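# Assemble the two printed parts to match the displayed sample

## Task

Join the two printed parts so that they match the assembled example on the stand.

## Robot and tools

Robot: two arms, left_arm and right_arm, each with six joints and a two-finger gripper whose fingers can fold. Grip with the outer quarter of the pads, near the fingertips. A grip closer to the palm may hold loosely, slip, or squeeze harder than asked. Fingers pushed tip-first into a surface fold easily, so a gripper can sink past a surface with little sign of contact.

Frames: each arm reports its gripper pose (end_effector_position in m, end_effector_quat_wxyz, velocities in m/s and rad/s) in its own base frame. The table and fixed cameras use the scene frame: origin at table height midway between the nominal bases, +z up, +x out over the table, left_arm toward +y. Calibrated bases: left_arm at (+0.027, +0.334, 0) m, quat_wxyz (+1.000, 0, 0, +0.018); right_arm at (+0.055, -0.328, 0) m, quat_wxyz (+1.000, 0, 0, -0.007). Reported poses can be off by a few cm. On the gripper, fingers point along +z and open along y. end_effector_position is the point between the closed pads; fingertips stick out about 33 mm past it at gaps up to 40 mm, and about 9 mm when fully open.

Row layout, shared by execute_actions and move: one list of 18 numbers, each in [-1, 1]. Numbers 1-9 belong to left_arm, 10-18 to right_arm. For each arm the first six are joint offsets in the order shoulder lift, wrist 3, shoulder pan, wrist 2, elbow, wrist 1. Results list joints in this same order. Then come the gripper position, force_limit and speed. Joint numbers are offsets, not poses: 1.0 equals 2.222 rad, counted from the Joint targets shown in the last result at the start of the action or call, not from the previous row. Stated joint ranges are ±6.283 rad for every joint except the elbow, which is ±3.142. An action pushing a joint more than 0.010 rad beyond its range is refused for both arms.

Gripper numbers are absolute commands. Position: +1 is fully open (140 mm), about -0.8 is where the pads touch, and -1 closes until something blocks. force_limit: roughly 14 N at -1, 40 N at 0 and 58 N at +1 when closing at speed -1. Faster closing grips harder. Speed: about 30 mm/s at -1, 140 at 0, 250 at +1. Both start at +1. To keep a gripper unchanged, resend its last three numbers, because 0 is a real command. After closing, object_status should read 2 (stopped while closing). 3 means it reached its target or the pads met, so the part may be missing. 0 means moving; 1 means blocked while opening. position_measured is in counts: 3 open, about 75 at 100 mm, 139 at 60 mm, 200 at 20 mm, 230 pads touching. To grip harder, raise force_limit and nudge position (for example -1 to -0.98).

execute_actions(actions, cameras): actions is a list of up to 15 actions. Each action is a table of up to 15 rows, one per 1/30 s step; the last row repeats to fill 15 steps. Images return only if actions is empty or cameras names some (camera names: cam_high, cam_low, cam_bench, cam_left_wrist, cam_right_wrist, or "all").

move(target, speed, blend, stop_force, zero, blocking, cameras): target is one 18-number row, or up to 15 rows. Every row's offsets count from the same starting Joint targets. All joints travel together to the goal angles, so the hand follows a curve, with no collision avoidance. speed is in rad/s for the joint with the farthest to go, 0.01-3.14, default 0.5. blend in rad rounds corners between rows. stop_force (3-120 N, both arms) ends an arm's path when the wrist sensor feels that much push. Use a low speed with it, leave it out when moving away from a contact, give all rows the same finger numbers, and don't combine it with blocking=false. zero (default true) re-zeros the sensor before the move. The result adds a move: line reading done, off_target, moving, held or fault, plus limits=held if steps were withheld.

wait(seconds 0-10) lets time run. stop brakes a running move. zoom_image(camera, region [x0,y0,x1,y1] px, at most 504 by 504) enlarges the newest image. zero_wrist_force(arm) re-zeros that arm's sensor. finished_scene ends the scene for good; the assembly must stay correct without the robot holding it.

Results give Joint positions, Joint velocities, Joint targets, torques, Wrist force and Wrist torque (in the gripper's own axes, including peak since last shown), Tool commands, object_status, and motor temperatures. "joint sent to its limit" means a joint was clipped at its end. "joint command not followed" means the clearance check between the arms altered the targets.

Avoid: dropping parts or letting them fall off the table (failure), releasing moving parts, fast impacts, and pressing hard. A net force around 150 N, or wrist torque reaching 26 N m (139 N m on the larger joints), stops that arm for 10 s. A stiff arm commanded even slightly past a firm contact can fault. Contact or a gripper closing on the other arm's fingers can end the scene. Holding loads or stretched poses heats motors: MOTOR HOT appears at 70 °C and the brakes lock at 85 °C. Limit twisting or off-centre heavy holds, and prefer smooth, economical motion.

Each tool is called after "Call:" as name(argument=value, ...) on one line, values as JSON.

## Session

Call:
execute_actions(actions=[])

Scene clock: 0.00 s.
left_arm: end_effector_position=(+0.7279, +0.7309, +0.1263) position_measured=3 object_status=3 end_effector_quat_wxyz=(-0.404, +0.837, +0.198, +0.313) | right_arm: end_effector_position=(+0.4886, -0.4144, +0.2925) position_measured=3 object_status=3 end_effector_quat_wxyz=(-0.042, +0.992, +0.119, -0.014)
Joint names: [shoulder lift, wrist 3, shoulder pan, wrist 2, elbow, wrist 1]
Joint positions: left_arm=[-0.528 3.472 0.494 -1.01 1.016 -3.029] | right_arm=[-1.172 1.979 -0.922 -1.552 1.026 -1.338]
Joint velocities: within noise
Joint torques (N m): no reading
Motor temperatures (°C): left_arm=[39 43 34 41 34 44] | right_arm=[33 37 34 38 32 45]
Wrist force (N): no reading
Wrist torque (N m): no reading
Wrist force, peak (N): no reading
Joint targets: left_arm=[-0.528 3.472 0.494 -1.010 1.016 -3.029] | right_arm=[-1.172 1.979 -0.922 -1.552 1.026 -1.338]
Tool commands: left_gripper/position=+1.0 left_gripper/force_limit=+1.0 left_gripper/speed=+1.0 right_gripper/position=+1.0 right_gripper/force_limit=+1.0 right_gripper/speed=+1.0

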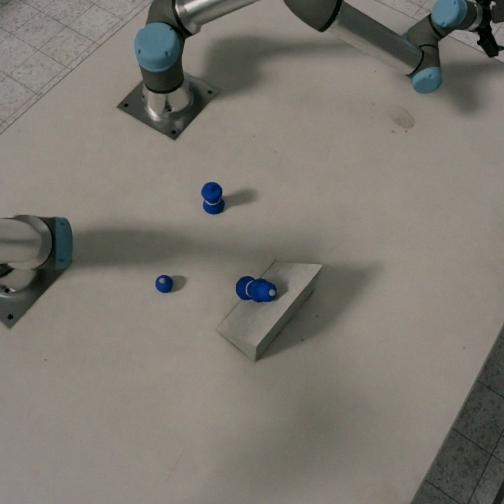

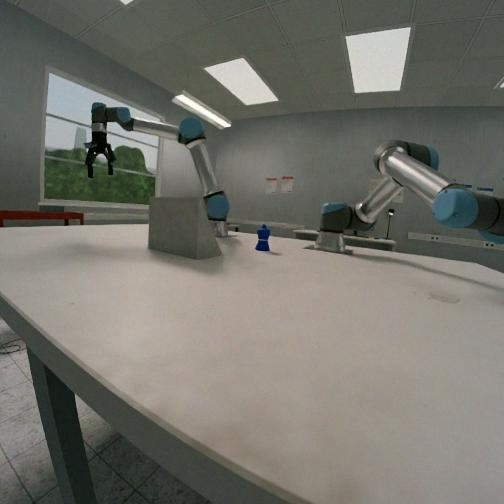

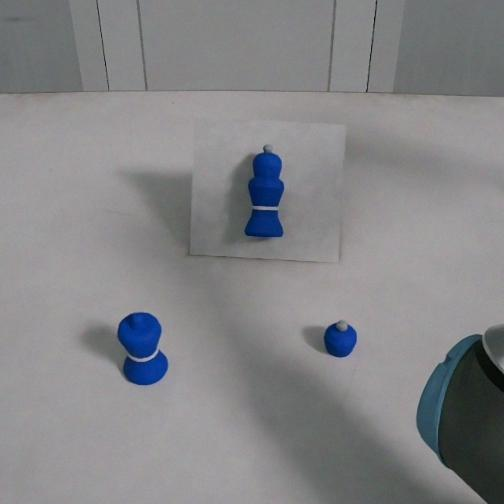

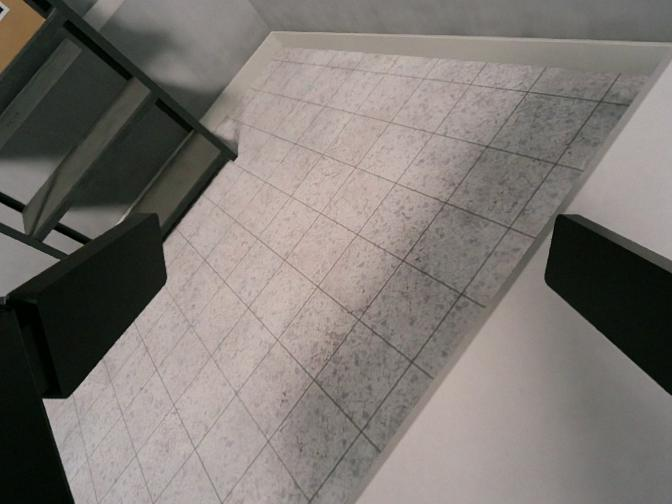

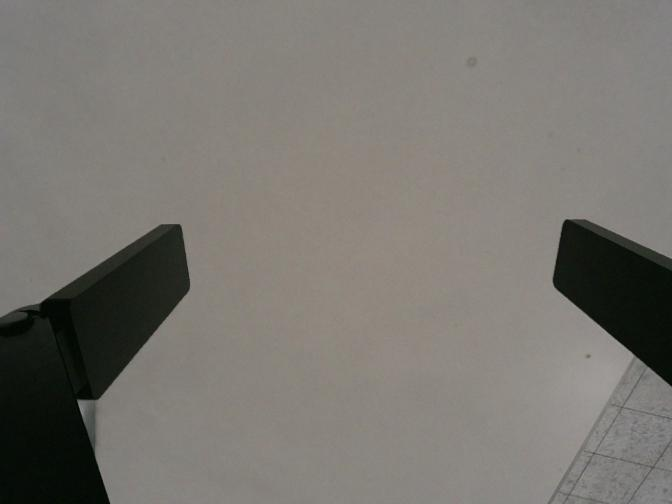

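Call:
zoom_image(camera="cam_bench", region=[180, 110, 360, 270])

Call:
zoom_image(camera="cam_bench", region=[80, 280, 400, 400])

Call:
zoom_image(camera="cam_high", region=[130, 160, 330, 360])

Call:
zoom_image(camera="cam_high", region=[0, 0, 252, 504])

Call:
zoom_image(camera="cam_low", region=[140, 180, 320, 280])

Scaled by 2.800 from the camera's 504x504 image, which has a finer 720x720 frame.

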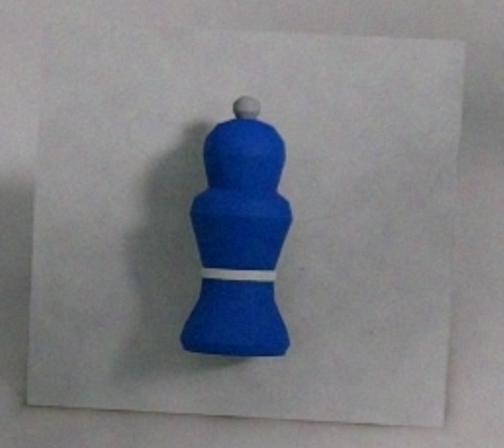

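Scaled by 1.575 from the camera's 504x504 image, which has a finer 720x720 frame.

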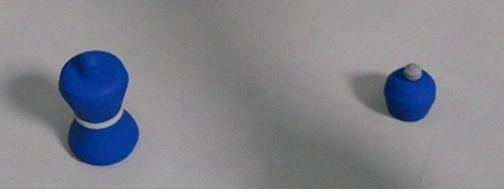

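Scaled by 2.520 from the camera's 504x504 image, which has a finer 720x720 frame.

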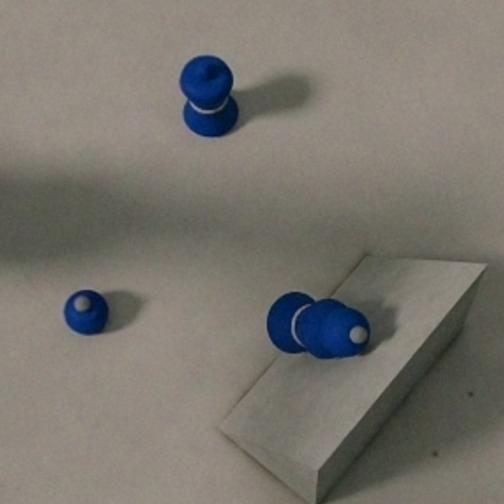

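Scaled by 1.000.

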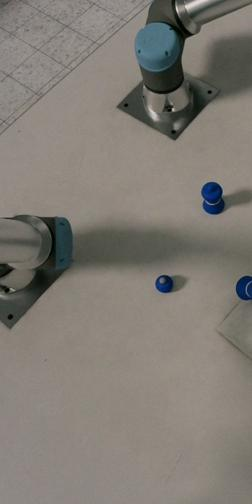

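Scaled by 2.800 from the camera's 504x504 image, which has a finer 720x720 frame.

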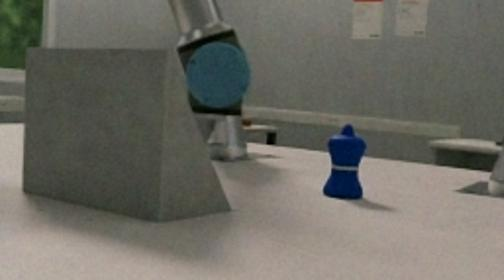

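Call:
move(target=[0,0,0,0,0,0,1,1,1,-0.322,0,0.593,-0.008,0.394,-0.111,1,1,1], speed=0.9, cameras=["cam_right_wrist","cam_high"])

Scene clock: 21.03 s.
left_arm: end_effector_position=(+0.7279, +0.7309, +0.1263) position_measured=3 object_status=3 end_effector_quat_wxyz=(-0.404, +0.837, +0.198, +0.313) | right_arm: end_effector_position=(+0.2804, +0.2617, +0.2497) position_measured=3 object_status=3 end_effector_quat_wxyz=(+0.000, +0.712, +0.702, +0.000)
Joint names: [shoulder lift, wrist 3, shoulder pan, wrist 2, elbow, wrist 1]
Joint positions: left_arm=[-0.528 3.472 0.494 -1.01 1.016 -3.029] | right_arm=[-1.887 1.979 0.395 -1.57 1.901 -1.585]
Joint torques (N m): left_arm=[-65.43 -0.33 0.96 0.82 -20.23 -3.19] | right_arm=[-18.72 -0.02 10.9 1.28 -17.11 -1.81]
Wrist force (N): left_arm=[0.2 0.3 0.1] | right_arm=[0.3 0.0 0.6]
Wrist torque (N m): left_arm=[0.06 -0.04 0.00] | right_arm=[0.00 -0.08 -0.01]
Wrist force, peak (N): left_arm=[0.0 0.6 0.1] | right_arm=[-3.9 4.6 -0.3]
Joint targets: left_arm=[-0.528 3.472 0.494 -1.010 1.016 -3.029] | right_arm=[-1.887 1.979 0.395 -1.570 1.902 -1.585]
move: done
Images, in order (width x height): cam_high 504x504, cam_right_wrist 672x504.

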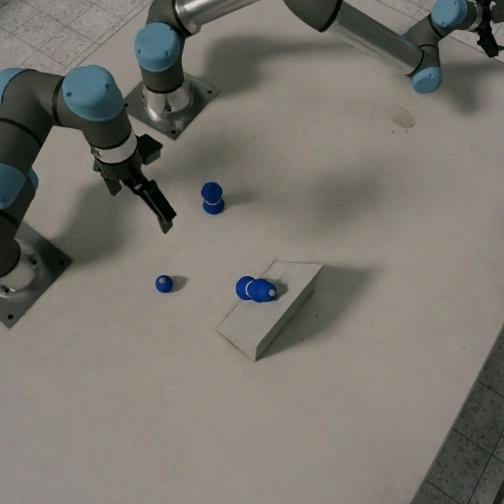

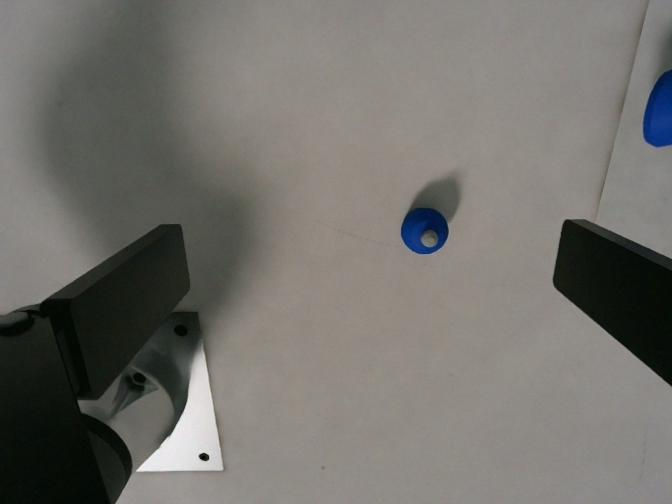

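Call:
move(target=[0,0,0,0,0,0,1,1,1,0.0365,-0.0167,-0.0167,0,-0.0262,-0.0108,1,1,1], cameras=["cam_right_wrist"])

Scene clock: 30.20 s.
left_arm: end_effector_position=(+0.7279, +0.7309, +0.1263) position_measured=3 object_status=3 end_effector_quat_wxyz=(-0.404, +0.837, +0.198, +0.313) | right_arm: end_effector_position=(+0.3211, +0.2628, +0.2502) position_measured=3 object_status=3 end_effector_quat_wxyz=(+0.000, +0.712, +0.702, +0.001)
Joint names: [shoulder lift, wrist 3, shoulder pan, wrist 2, elbow, wrist 1]
Joint positions: left_arm=[-0.528 3.472 0.494 -1.01 1.016 -3.029] | right_arm=[-1.806 1.942 0.358 -1.57 1.843 -1.609]
Joint torques (N m): left_arm=[-65.28 -0.47 0.62 0.98 -20.46 -3.07] | right_arm=[-24.22 1.46 11.63 1.38 -15.88 -1.51]
Wrist force (N): left_arm=[0.3 0.4 0.2] | right_arm=[0.0 -0.1 0.2]
Wrist torque (N m): left_arm=[0.07 -0.06 0.01] | right_arm=[-0.01 -0.02 0.00]
Wrist force, peak (N): left_arm=[-0.4 0.1 -0.4] | right_arm=[-0.2 -1.2 0.8]
Joint targets: left_arm=[-0.528 3.472 0.494 -1.010 1.016 -3.029] | right_arm=[-1.806 1.942 0.358 -1.570 1.843 -1.609]
move: done
Images, in order (width x height): cam_right_wrist 672x504.

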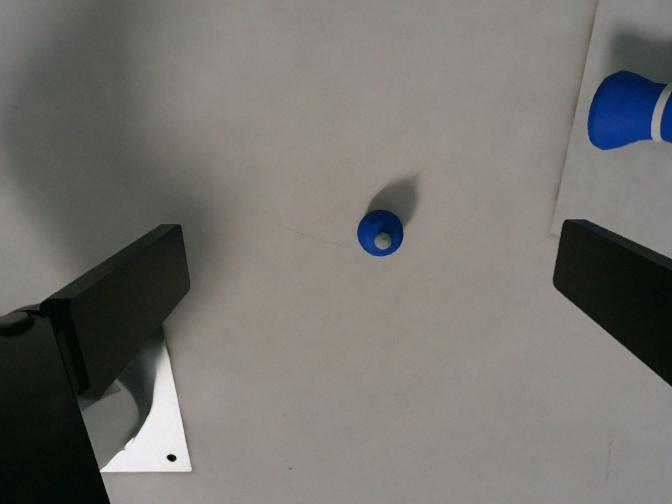

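Call:
move(target=[0,0,0,0,0,0,1,1,1,0.0195,0,0,0,0.1022,-0.1212,1,1,1], cameras=["cam_right_wrist"])

Scene clock: 38.53 s.
left_arm: end_effector_position=(+0.7279, +0.7309, +0.1263) position_measured=3 object_status=3 end_effector_quat_wxyz=(-0.404, +0.837, +0.198, +0.313) | right_arm: end_effector_position=(+0.3205, +0.2627, +0.1498) position_measured=3 object_status=3 end_effector_quat_wxyz=(-0.001, +0.712, +0.702, +0.000)
Joint names: [shoulder lift, wrist 3, shoulder pan, wrist 2, elbow, wrist 1]
Joint positions: left_arm=[-0.528 3.472 0.494 -1.01 1.016 -3.029] | right_arm=[-1.763 1.942 0.358 -1.57 2.07 -1.878]
Joint torques (N m): left_arm=[-65.5 -0.49 0.02 1 -20.35 -3.06] | right_arm=[-24.74 1.48 9.18 1.14 -16.62 -4.29]
Wrist force (N): left_arm=[0.1 -0.2 0.0] | right_arm=[0.0 0.1 0.3]
Wrist torque (N m): left_arm=[-0.05 -0.03 0.00] | right_arm=[0.03 -0.01 0.00]
Wrist force, peak (N): left_arm=[0.4 0.4 -0.2] | right_arm=[-0.4 -0.1 2.9]
Joint targets: left_arm=[-0.528 3.472 0.494 -1.010 1.016 -3.029] | right_arm=[-1.763 1.942 0.358 -1.570 2.070 -1.878]
move: done
Images, in order (width x height): cam_right_wrist 672x504.

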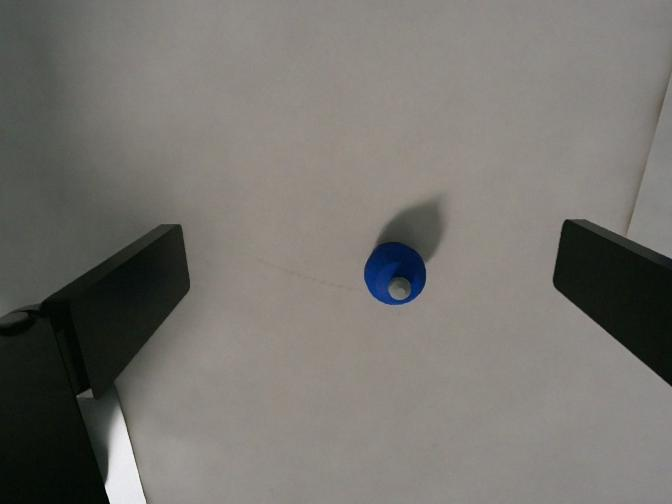

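Call:
move(target=[0,0,0,0,0,0,1,1,1,0.0079,-0.0603,-0.0602,0,0.0432,-0.0510,1,1,1], cameras=["cam_right_wrist","cam_bench"])

Scene clock: 46.30 s.
left_arm: end_effector_position=(+0.7279, +0.7309, +0.1263) position_measured=3 object_status=3 end_effector_quat_wxyz=(-0.404, +0.837, +0.198, +0.313) | right_arm: end_effector_position=(+0.3442, +0.2157, +0.1095) position_measured=3 object_status=3 end_effector_quat_wxyz=(-0.001, +0.712, +0.703, +0.000)
Joint names: [shoulder lift, wrist 3, shoulder pan, wrist 2, elbow, wrist 1]
Joint positions: left_arm=[-0.528 3.472 0.494 -1.01 1.016 -3.029] | right_arm=[-1.745 1.808 0.225 -1.57 2.166 -1.991]
Joint torques (N m): left_arm=[-64.55 -0.61 -0.2 0.92 -19.83 -3.15] | right_arm=[-24.43 -1.34 -2.97 1.17 -22.15 -3.76]
Wrist force (N): left_arm=[0.1 0.3 0.1] | right_arm=[0.1 -0.3 0.1]
Wrist torque (N m): left_arm=[0.04 -0.02 0.00] | right_arm=[-0.06 0.00 -0.01]
Wrist force, peak (N): left_arm=[0.5 0.4 -0.1] | right_arm=[1.7 -0.8 -0.9]
Joint targets: left_arm=[-0.528 3.472 0.494 -1.010 1.016 -3.029] | right_arm=[-1.745 1.808 0.224 -1.570 2.166 -1.991]
move: done
Images, in order (width x height): cam_bench 504x504, cam_right_wrist 672x504.

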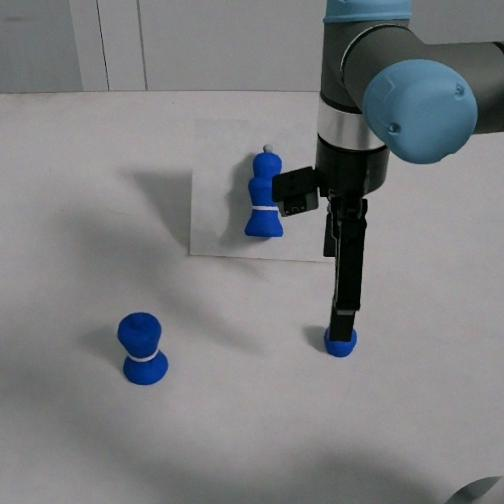

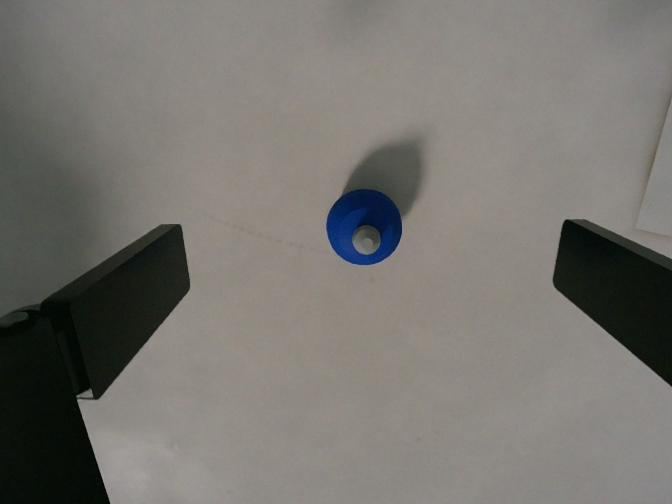

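Call:
move(target=[0,0,0,0,0,0,1,1,1,0.0420,-0.0069,-0.0067,0,0.0553,-0.0976,1,0,-1], speed=0.3, stop_force=6, cameras=["cam_right_wrist"])

Call:
move(target=[0,0,0,0,0,0,1,1,1,0,0,0,0,0,0,-1,0,-1], cameras=["cam_right_wrist","cam_bench"])

Scene clock: 54.43 s.
left_arm: end_effector_position=(+0.7279, +0.7309, +0.1263) position_measured=3 object_status=3 end_effector_quat_wxyz=(-0.404, +0.837, +0.198, +0.313) | right_arm: end_effector_position=(+0.3444, +0.2098, +0.0416) position_measured=3 object_status=3 end_effector_quat_wxyz=(+0.000, +0.711, +0.703, +0.000)
Joint names: [shoulder lift, wrist 3, shoulder pan, wrist 2, elbow, wrist 1]
Joint positions: left_arm=[-0.528 3.472 0.494 -1.01 1.016 -3.029] | right_arm=[-1.652 1.793 0.21 -1.57 2.289 -2.208]
Joint torques (N m): left_arm=[-65.05 -0.79 0.36 0.86 -19.95 -3.23] | right_arm=[-26.13 1.42 10.29 1.2 -15.96 -4.4]
Wrist force (N): left_arm=[0.3 0.2 0.2] | right_arm=[0.3 0.3 -0.2]
Wrist torque (N m): left_arm=[0.03 -0.06 0.00] | right_arm=[0.12 -0.10 0.06]
Wrist force, peak (N): left_arm=[0.2 0.6 0.1] | right_arm=[0.5 -0.1 -1.8]
Joint targets: left_arm=[-0.528 3.472 0.494 -1.010 1.016 -3.029] | right_arm=[-1.652 1.793 0.210 -1.570 2.289 -2.208]
move: done
Images, in order (width x height): cam_right_wrist 672x504.

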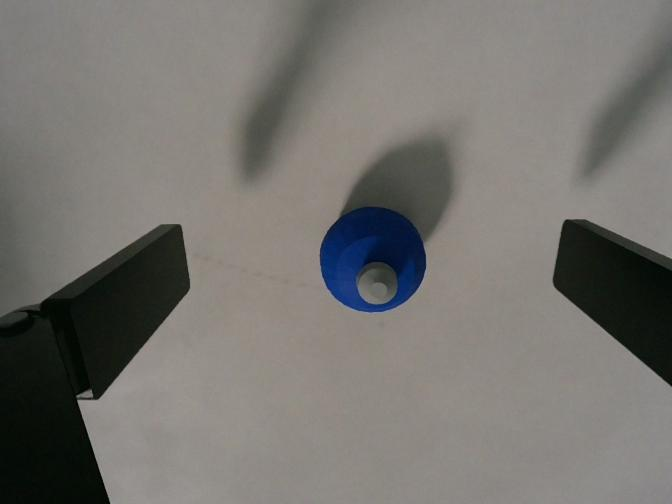

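Scene clock: 58.37 s.
left_arm: end_effector_position=(+0.7279, +0.7309, +0.1263) position_measured=3 object_status=3 end_effector_quat_wxyz=(-0.404, +0.837, +0.198, +0.313) | right_arm: end_effector_position=(+0.3443, +0.2098, +0.0416) position_measured=170 object_status=0 end_effector_quat_wxyz=(+0.000, +0.711, +0.703, +0.000)
Joint names: [shoulder lift, wrist 3, shoulder pan, wrist 2, elbow, wrist 1]
Joint positions: left_arm=[-0.528 3.472 0.494 -1.01 1.016 -3.029] | right_arm=[-1.652 1.793 0.21 -1.57 2.289 -2.208]
Joint torques (N m): left_arm=[-64.76 -0.82 1.19 1.09 -19.99 -3.15] | right_arm=[-17.57 1.45 10.83 1.13 -13.45 -3.74]
Wrist force (N): left_arm=[0.0 0.3 0.1] | right_arm=[-0.8 -4.0 -18.7]
Wrist torque (N m): left_arm=[0.05 -0.01 -0.01] | right_arm=[0.26 -0.19 0.10]
Wrist force, peak (N): left_arm=[0.2 0.6 -0.1] | right_arm=[-0.5 -4.3 -19.1]
Joint targets: left_arm=[-0.528 3.472 0.494 -1.010 1.016 -3.029] | right_arm=[-1.652 1.793 0.210 -1.570 2.289 -2.208]
move: done
Images, in order (width x height): cam_bench 504x504, cam_right_wrist 672x504.

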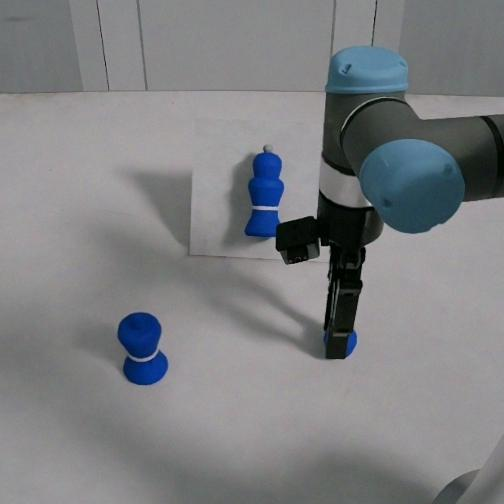

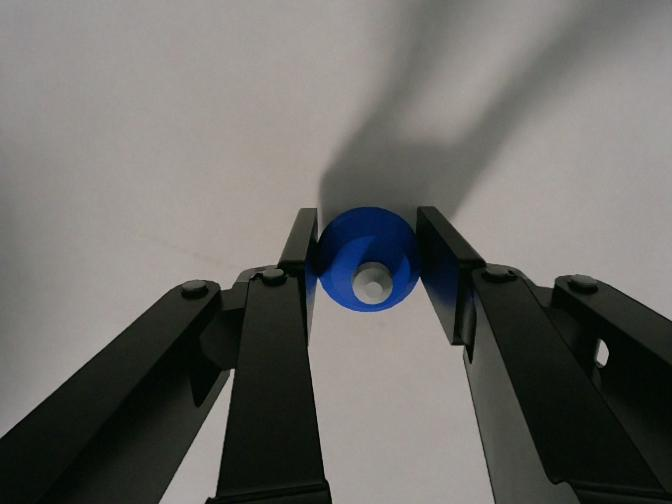

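Call:
wait(seconds=0.3, cameras=["cam_right_wrist"])

Call:
zoom_image(camera="cam_right_wrist", region=[250, 170, 490, 350])

Scene clock: 61.27 s.
left_arm: end_effector_position=(+0.7279, +0.7309, +0.1263) position_measured=3 object_status=3 end_effector_quat_wxyz=(-0.404, +0.837, +0.198, +0.313) | right_arm: end_effector_position=(+0.3443, +0.2098, +0.0416) position_measured=170 object_status=2 end_effector_quat_wxyz=(+0.000, +0.711, +0.703, +0.000)
Joint names: [shoulder lift, wrist 3, shoulder pan, wrist 2, elbow, wrist 1]
Joint positions: left_arm=[-0.528 3.472 0.494 -1.01 1.016 -3.029] | right_arm=[-1.652 1.793 0.21 -1.57 2.289 -2.208]
Joint torques (N m): left_arm=[-64.28 -1.01 0.86 1.03 -19.94 -3.19] | right_arm=[-1.31 1.44 10.59 1.1 -13.24 -1.73]
Wrist force (N): left_arm=[0.3 0.2 0.2] | right_arm=[-0.4 -3.9 -19.2]
Wrist torque (N m): left_arm=[0.04 -0.06 0.00] | right_arm=[0.28 -0.27 0.09]
Wrist force, peak (N): left_arm=[0.2 0.6 0.2] | right_arm=[-0.3 -4.1 -19.7]
Joint targets: left_arm=[-0.528 3.472 0.494 -1.010 1.016 -3.029] | right_arm=[-1.652 1.793 0.210 -1.570 2.289 -2.208]
Tool commands: left_gripper/position=+1.0 left_gripper/force_limit=+1.0 left_gripper/speed=+1.0 right_gripper/position=-1.0 right_gripper/force_limit=+0.0 right_gripper/speed=-1.0
wait: 0.30 s; at rest from the start
Images, in order (width x height): cam_right_wrist 672x504.

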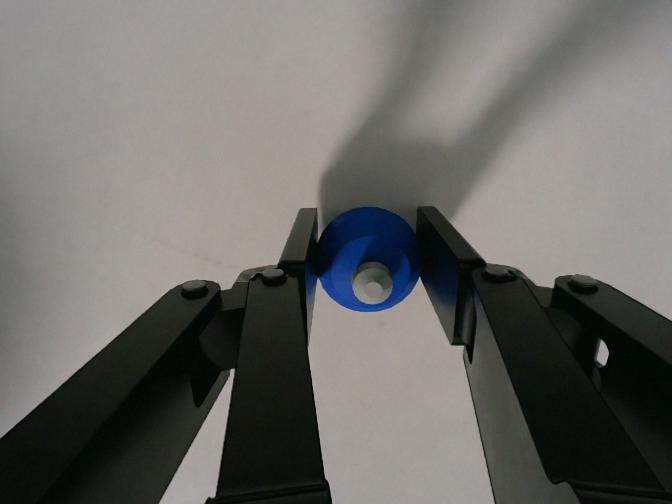

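Scaled by 2.100 from the camera's 672x504 image, which has a finer 960x720 frame.

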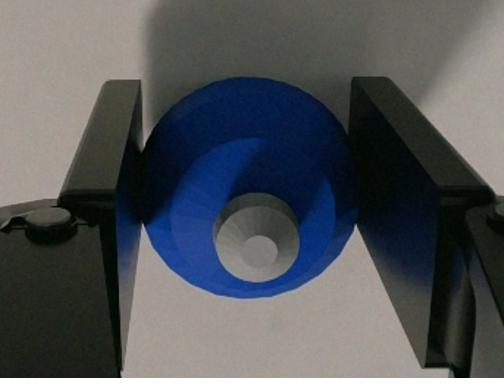

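Call:
move(target=[[0,0,0,0,0,0,1,1,1,-0.0801,0,0,0,-0.1578,0.2380,-1,0,-1],[0,0,0,0,0,0,1,1,1,0.0710,0.2360,0.2360,0,-0.3516,0.2807,-1,0,-1]], blend=[0.08,0], cameras=["cam_right_wrist","cam_bench"])

Scene clock: 71.77 s.
left_arm: end_effector_position=(+0.7279, +0.7309, +0.1263) position_measured=3 object_status=3 end_effector_quat_wxyz=(-0.404, +0.837, +0.198, +0.313) | right_arm: end_effector_position=(+0.2998, +0.4503, +0.2696) position_measured=170 object_status=2 end_effector_quat_wxyz=(+0.000, +0.711, +0.703, +0.000)
Joint names: [shoulder lift, wrist 3, shoulder pan, wrist 2, elbow, wrist 1]
Joint positions: left_arm=[-0.528 3.472 0.494 -1.01 1.016 -3.029] | right_arm=[-1.494 2.317 0.734 -1.57 1.508 -1.584]
Joint torques (N m): left_arm=[-65.49 -1.15 0.64 0.95 -18.82 -2.97] | right_arm=[-22.83 1.55 7.96 0.52 -30.61 -4.26]
Wrist force (N): left_arm=[-0.3 0.1 0.0] | right_arm=[-0.1 -0.2 -0.3]
Wrist torque (N m): left_arm=[0.01 0.06 0.00] | right_arm=[-0.06 -0.01 0.08]
Wrist force, peak (N): left_arm=[0.0 0.6 0.1] | right_arm=[-0.7 -4.1 -19.5]
Joint targets: left_arm=[-0.528 3.472 0.494 -1.010 1.016 -3.029] | right_arm=[-1.494 2.317 0.734 -1.570 1.508 -1.584]
move: done
Images, in order (width x height): cam_bench 504x504, cam_right_wrist 672x504.

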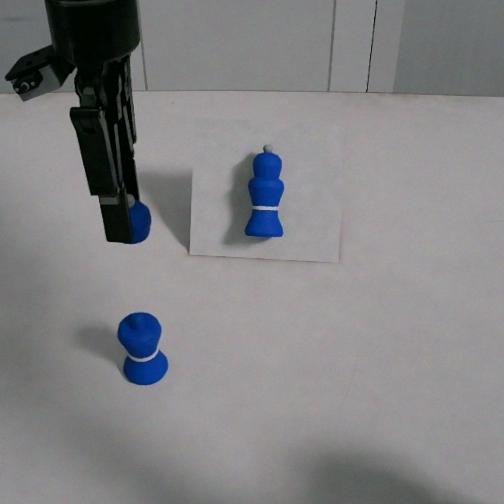

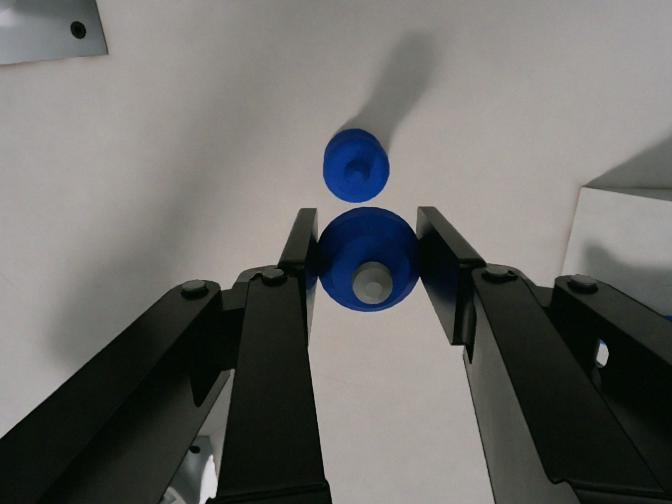

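Call:
move(target=[0,0,0,0,0,0,1,1,1,0.0356,0.0126,0.0126,0,0.0819,-0.1177,-1,0,-1], cameras=["cam_right_wrist","cam_bench","cam_low"])

Call:
zoom_image(camera="cam_bench", region=[60, 230, 240, 400])

Call:
zoom_image(camera="cam_low", region=[210, 150, 330, 270])

Call:
zoom_image(camera="cam_right_wrist", region=[260, 130, 480, 330])

Scene clock: 79.73 s.
left_arm: end_effector_position=(+0.7279, +0.7309, +0.1263) position_measured=3 object_status=3 end_effector_quat_wxyz=(-0.404, +0.837, +0.198, +0.313) | right_arm: end_effector_position=(+0.3007, +0.4717, +0.1648) position_measured=170 object_status=2 end_effector_quat_wxyz=(+0.000, +0.711, +0.703, +0.000)
Joint names: [shoulder lift, wrist 3, shoulder pan, wrist 2, elbow, wrist 1]
Joint positions: left_arm=[-0.528 3.472 0.494 -1.01 1.016 -3.029] | right_arm=[-1.415 2.345 0.762 -1.57 1.69 -1.846]
Joint torques (N m): left_arm=[-65.25 -1.12 2.62 0.96 -19.16 -2.94] | right_arm=[-37.23 -1.62 -9.47 -0.82 -17.27 -4.44]
Wrist force (N): left_arm=[0.1 0.1 0.0] | right_arm=[0.2 0.1 0.1]
Wrist torque (N m): left_arm=[0.02 -0.02 0.00] | right_arm=[0.06 -0.13 0.04]
Wrist force, peak (N): left_arm=[0.2 0.6 -0.1] | right_arm=[-1.2 -0.4 -2.6]
Joint targets: left_arm=[-0.528 3.472 0.494 -1.010 1.016 -3.029] | right_arm=[-1.415 2.345 0.762 -1.570 1.690 -1.846]
move: done
Images, in order (width x height): cam_low 504x504, cam_bench 504x504, cam_right_wrist 672x504.

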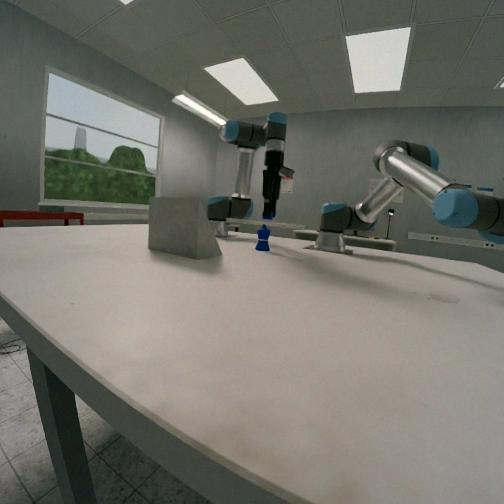

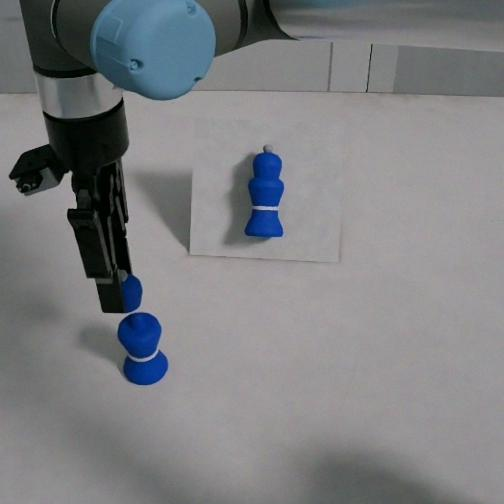

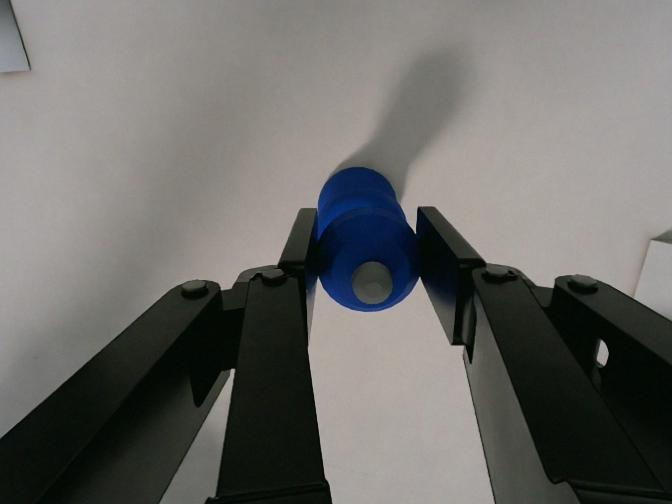

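Scaled by 2.800 from the camera's 504x504 image, which has a finer 720x720 frame.

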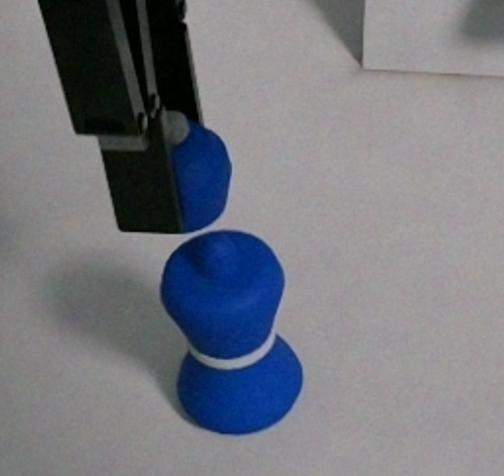

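Scaled by 4.200 from the camera's 504x504 image, which has a finer 720x720 frame.

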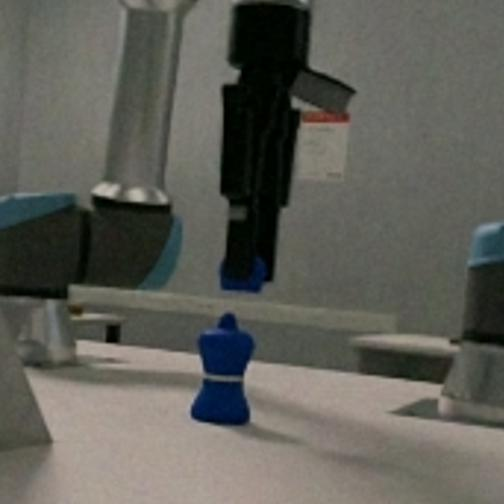

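Scaled by 2.291 from the camera's 672x504 image, which has a finer 960x720 frame.

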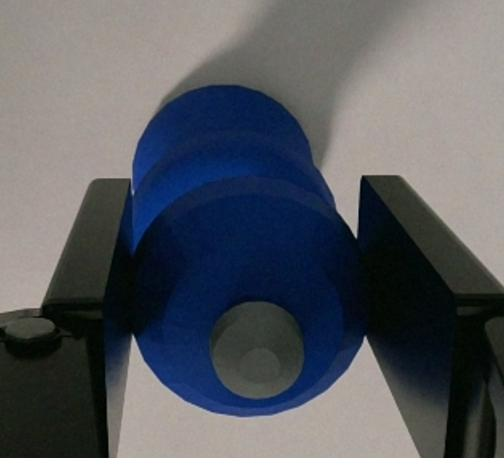

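Call:
move(target=[0,0,0,0,0,0,1,1,1,-0.0084,-0.0068,-0.0068,0,0.0097,-0.0012,-1,0,-1], cameras=["cam_right_wrist","cam_bench","cam_low"])

Call:
zoom_image(camera="cam_bench", region=[80, 260, 200, 400])

Call:
zoom_image(camera="cam_low", region=[230, 190, 300, 260])

Call:
zoom_image(camera="cam_right_wrist", region=[260, 130, 480, 330])

Scene clock: 90.73 s.
left_arm: end_effector_position=(+0.7279, +0.7309, +0.1263) position_measured=3 object_status=3 end_effector_quat_wxyz=(-0.404, +0.837, +0.198, +0.313) | right_arm: end_effector_position=(+0.3018, +0.4613, +0.1648) position_measured=170 object_status=2 end_effector_quat_wxyz=(+0.000, +0.711, +0.703, +0.000)
Joint names: [shoulder lift, wrist 3, shoulder pan, wrist 2, elbow, wrist 1]
Joint positions: left_arm=[-0.528 3.472 0.494 -1.01 1.016 -3.029] | right_arm=[-1.434 2.33 0.747 -1.57 1.712 -1.849]
Joint torques (N m): left_arm=[-66.15 -1.46 1.27 1.15 -19.08 -3.06] | right_arm=[-21.62 1.29 6.1 -0.92 -32.08 -3.96]
Wrist force (N): left_arm=[-0.1 0.1 -0.2] | right_arm=[0.0 0.3 0.0]
Wrist torque (N m): left_arm=[0.01 0.01 -0.01] | right_arm=[0.12 -0.09 0.07]
Wrist force, peak (N): left_arm=[0.3 0.3 0.5] | right_arm=[-0.2 0.4 0.4]
Joint targets: left_arm=[-0.528 3.472 0.494 -1.010 1.016 -3.029] | right_arm=[-1.434 2.330 0.747 -1.570 1.712 -1.849]
move: done
Images, in order (width x height): cam_low 504x504, cam_bench 504x504, cam_right_wrist 672x504.

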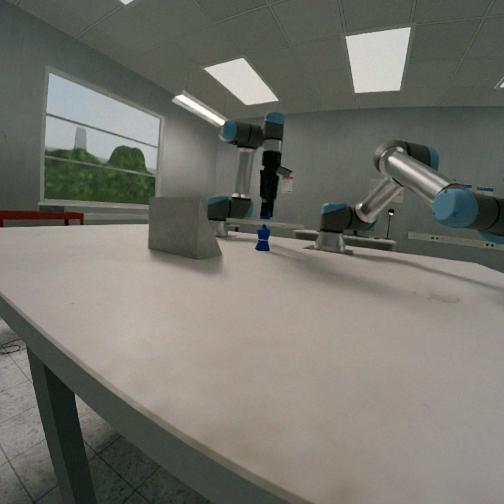

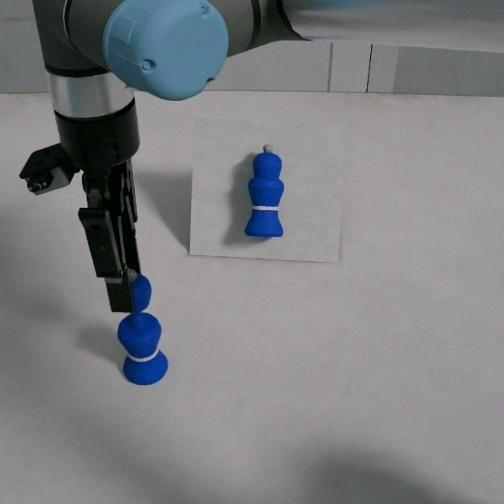

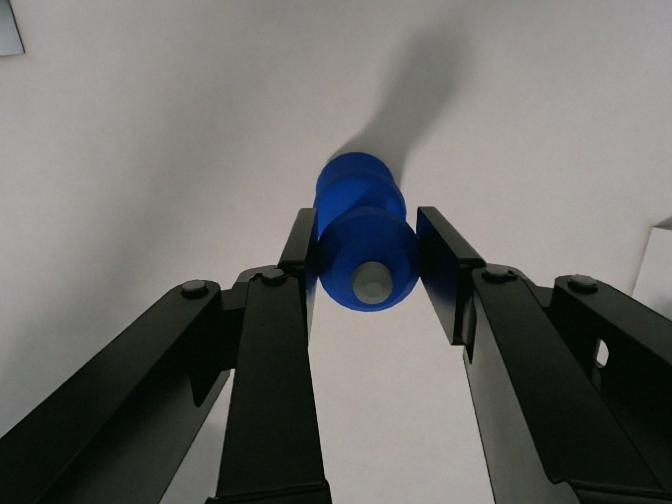

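Scaled by 3.600 from the camera's 504x504 image, which has a finer 720x720 frame.

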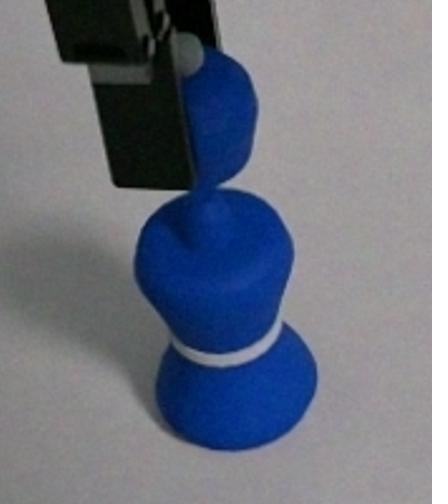

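Scaled by 7.200 from the camera's 504x504 image, which has a finer 720x720 frame.

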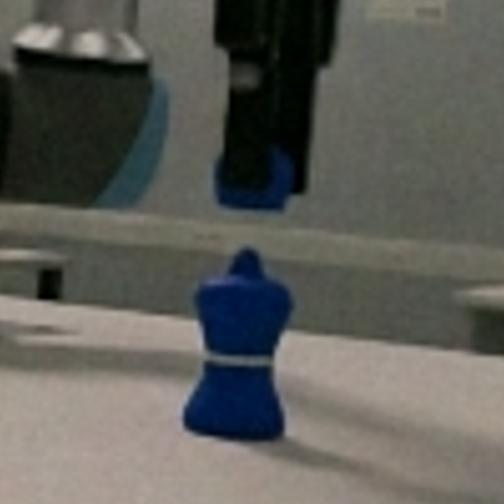

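Scaled by 2.291 from the camera's 672x504 image, which has a finer 960x720 frame.

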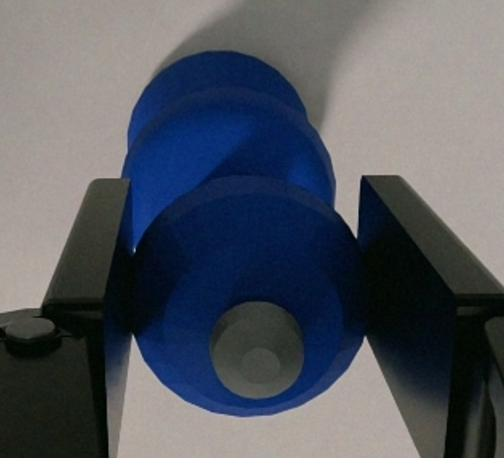

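Call:
move(target=[0,0,0,0,0,0,1,1,1,0.0129,0,0,0,0.0297,-0.0425,-1,0,-1], speed=0.05, stop_force=6, cameras=["cam_right_wrist","cam_bench","cam_low"])

Call:
zoom_image(camera="cam_bench", region=[80, 260, 200, 400])

Call:
zoom_image(camera="cam_low", region=[230, 190, 300, 260])

Scene clock: 98.73 s.
left_arm: end_effector_position=(+0.7279, +0.7309, +0.1263) position_measured=3 object_status=3 end_effector_quat_wxyz=(-0.404, +0.837, +0.198, +0.313) | right_arm: end_effector_position=(+0.3019, +0.4615, +0.1281) position_measured=170 object_status=2 end_effector_quat_wxyz=(+0.000, +0.711, +0.703, +0.000)
Joint names: [shoulder lift, wrist 3, shoulder pan, wrist 2, elbow, wrist 1]
Joint positions: left_arm=[-0.528 3.472 0.494 -1.01 1.016 -3.029] | right_arm=[-1.405 2.33 0.747 -1.57 1.777 -1.942]
Joint torques (N m): left_arm=[-65.05 -1.2 1.31 1.01 -19.6 -3.09] | right_arm=[-38.94 1.36 9.14 -0.86 -29.79 -3.69]
Wrist force (N): left_arm=[-0.1 0.3 0.0] | right_arm=[-0.8 -0.3 -3.7]
Wrist torque (N m): left_arm=[0.05 0.01 0.00] | right_arm=[0.10 0.04 0.05]
Wrist force, peak (N): left_arm=[0.2 0.7 0.2] | right_arm=[-1.7 -2.0 -16.3]
Joint targets: left_arm=[-0.528 3.472 0.494 -1.010 1.016 -3.029] | right_arm=[-1.405 2.330 0.747 -1.570 1.777 -1.942]
move: contact (right_arm)
Images, in order (width x height): cam_low 504x504, cam_bench 504x504, cam_right_wrist 672x504.

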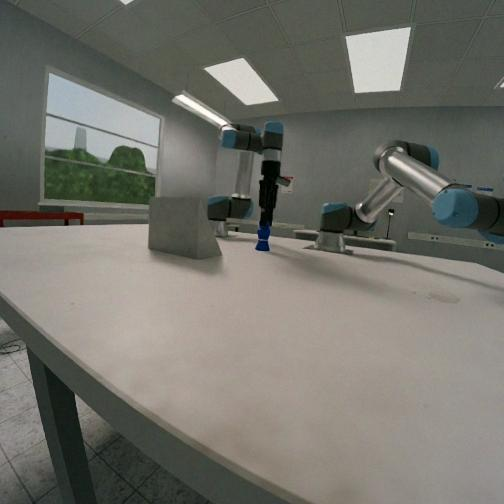

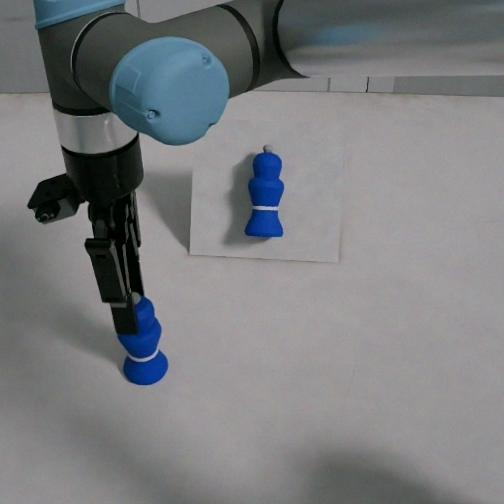

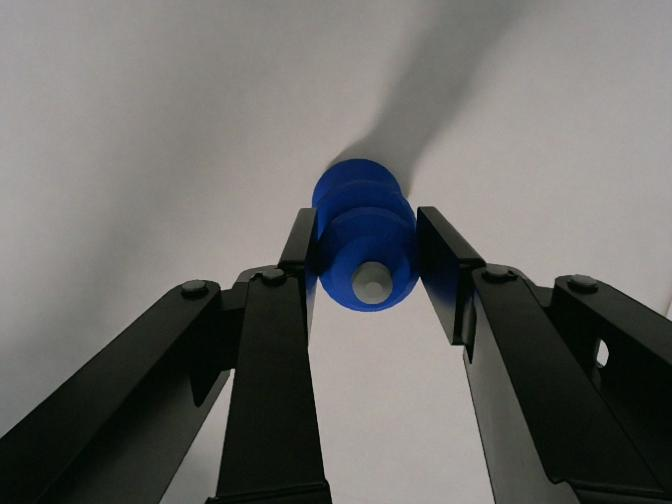

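Scaled by 3.600 from the camera's 504x504 image, which has a finer 720x720 frame.

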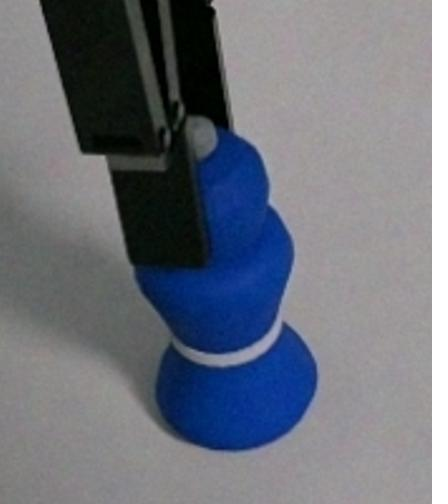

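Scaled by 7.200 from the camera's 504x504 image, which has a finer 720x720 frame.

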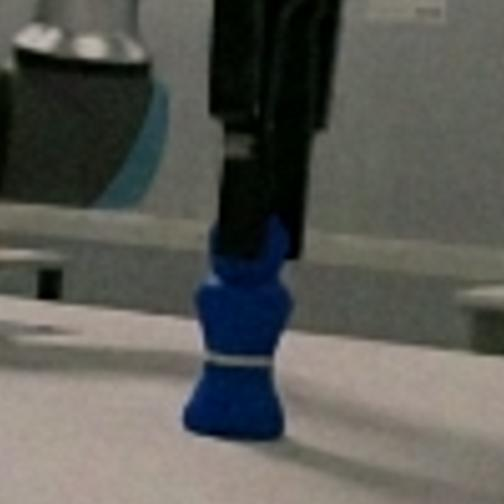

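Call:
move(target=[0,0,0,0,0,0,1,1,1,0.0021,0,0,0,0.0048,-0.0069,-1,0,-1], speed=0.03, stop_force=22, cameras=["cam_bench","cam_low"])

Call:
zoom_image(camera="cam_low", region=[230, 190, 300, 260])

Call:
zoom_image(camera="cam_bench", region=[80, 260, 200, 400])

Scene clock: 103.10 s.
left_arm: end_effector_position=(+0.7279, +0.7309, +0.1263) position_measured=3 object_status=3 end_effector_quat_wxyz=(-0.404, +0.837, +0.198, +0.313) | right_arm: end_effector_position=(+0.3020, +0.4616, +0.1275) position_measured=170 object_status=2 end_effector_quat_wxyz=(+0.000, +0.711, +0.703, +0.000)
Joint names: [shoulder lift, wrist 3, shoulder pan, wrist 2, elbow, wrist 1]
Joint positions: left_arm=[-0.528 3.472 0.494 -1.01 1.016 -3.029] | right_arm=[-1.405 2.33 0.747 -1.57 1.778 -1.945]
Joint torques (N m): left_arm=[-64.84 -1.38 2.64 1.09 -19.27 -3.2] | right_arm=[-25.15 1.44 9.08 -0.92 -20.89 -2.98]
Wrist force (N): left_arm=[0.1 0.3 0.0] | right_arm=[-3.1 -3.9 -28.5]
Wrist torque (N m): left_arm=[0.06 -0.02 0.00] | right_arm=[0.26 -0.18 0.08]
Wrist force, peak (N): left_arm=[0.2 0.6 0.2] | right_arm=[-4.8 -6.2 -44.0]
Joint targets: left_arm=[-0.528 3.472 0.494 -1.010 1.016 -3.029] | right_arm=[-1.405 2.330 0.747 -1.570 1.778 -1.945]
move: contact (right_arm); right_arm: the wrist 1 is farthest, 0.013 rad from its target
Images, in order (width x height): cam_low 504x504, cam_bench 504x504.

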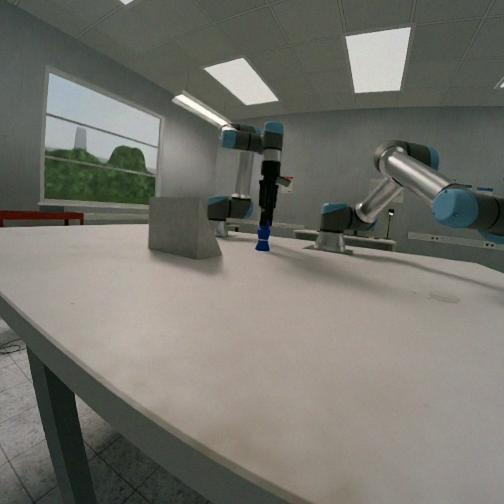

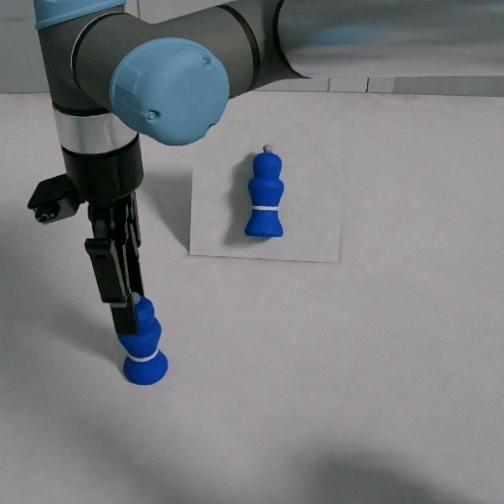

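Scaled by 7.200 from the camera's 504x504 image, which has a finer 720x720 frame.

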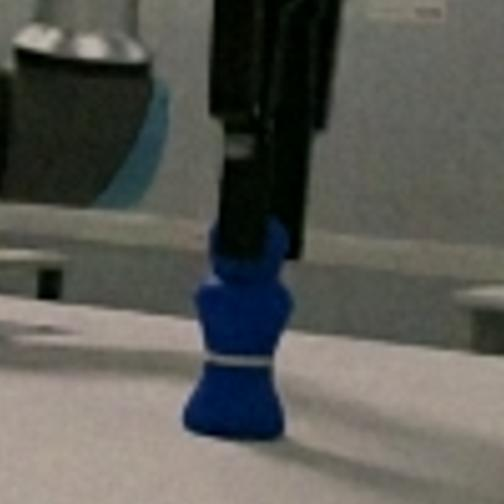

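Scaled by 3.600 from the camera's 504x504 image, which has a finer 720x720 frame.

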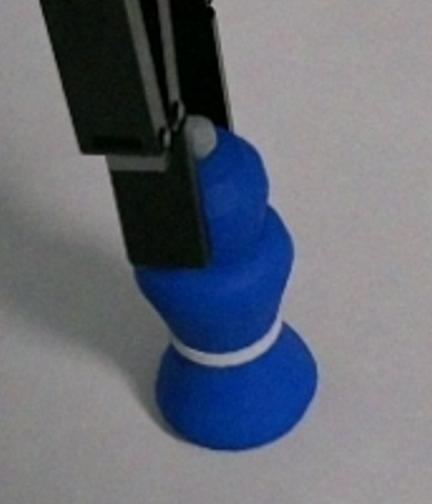

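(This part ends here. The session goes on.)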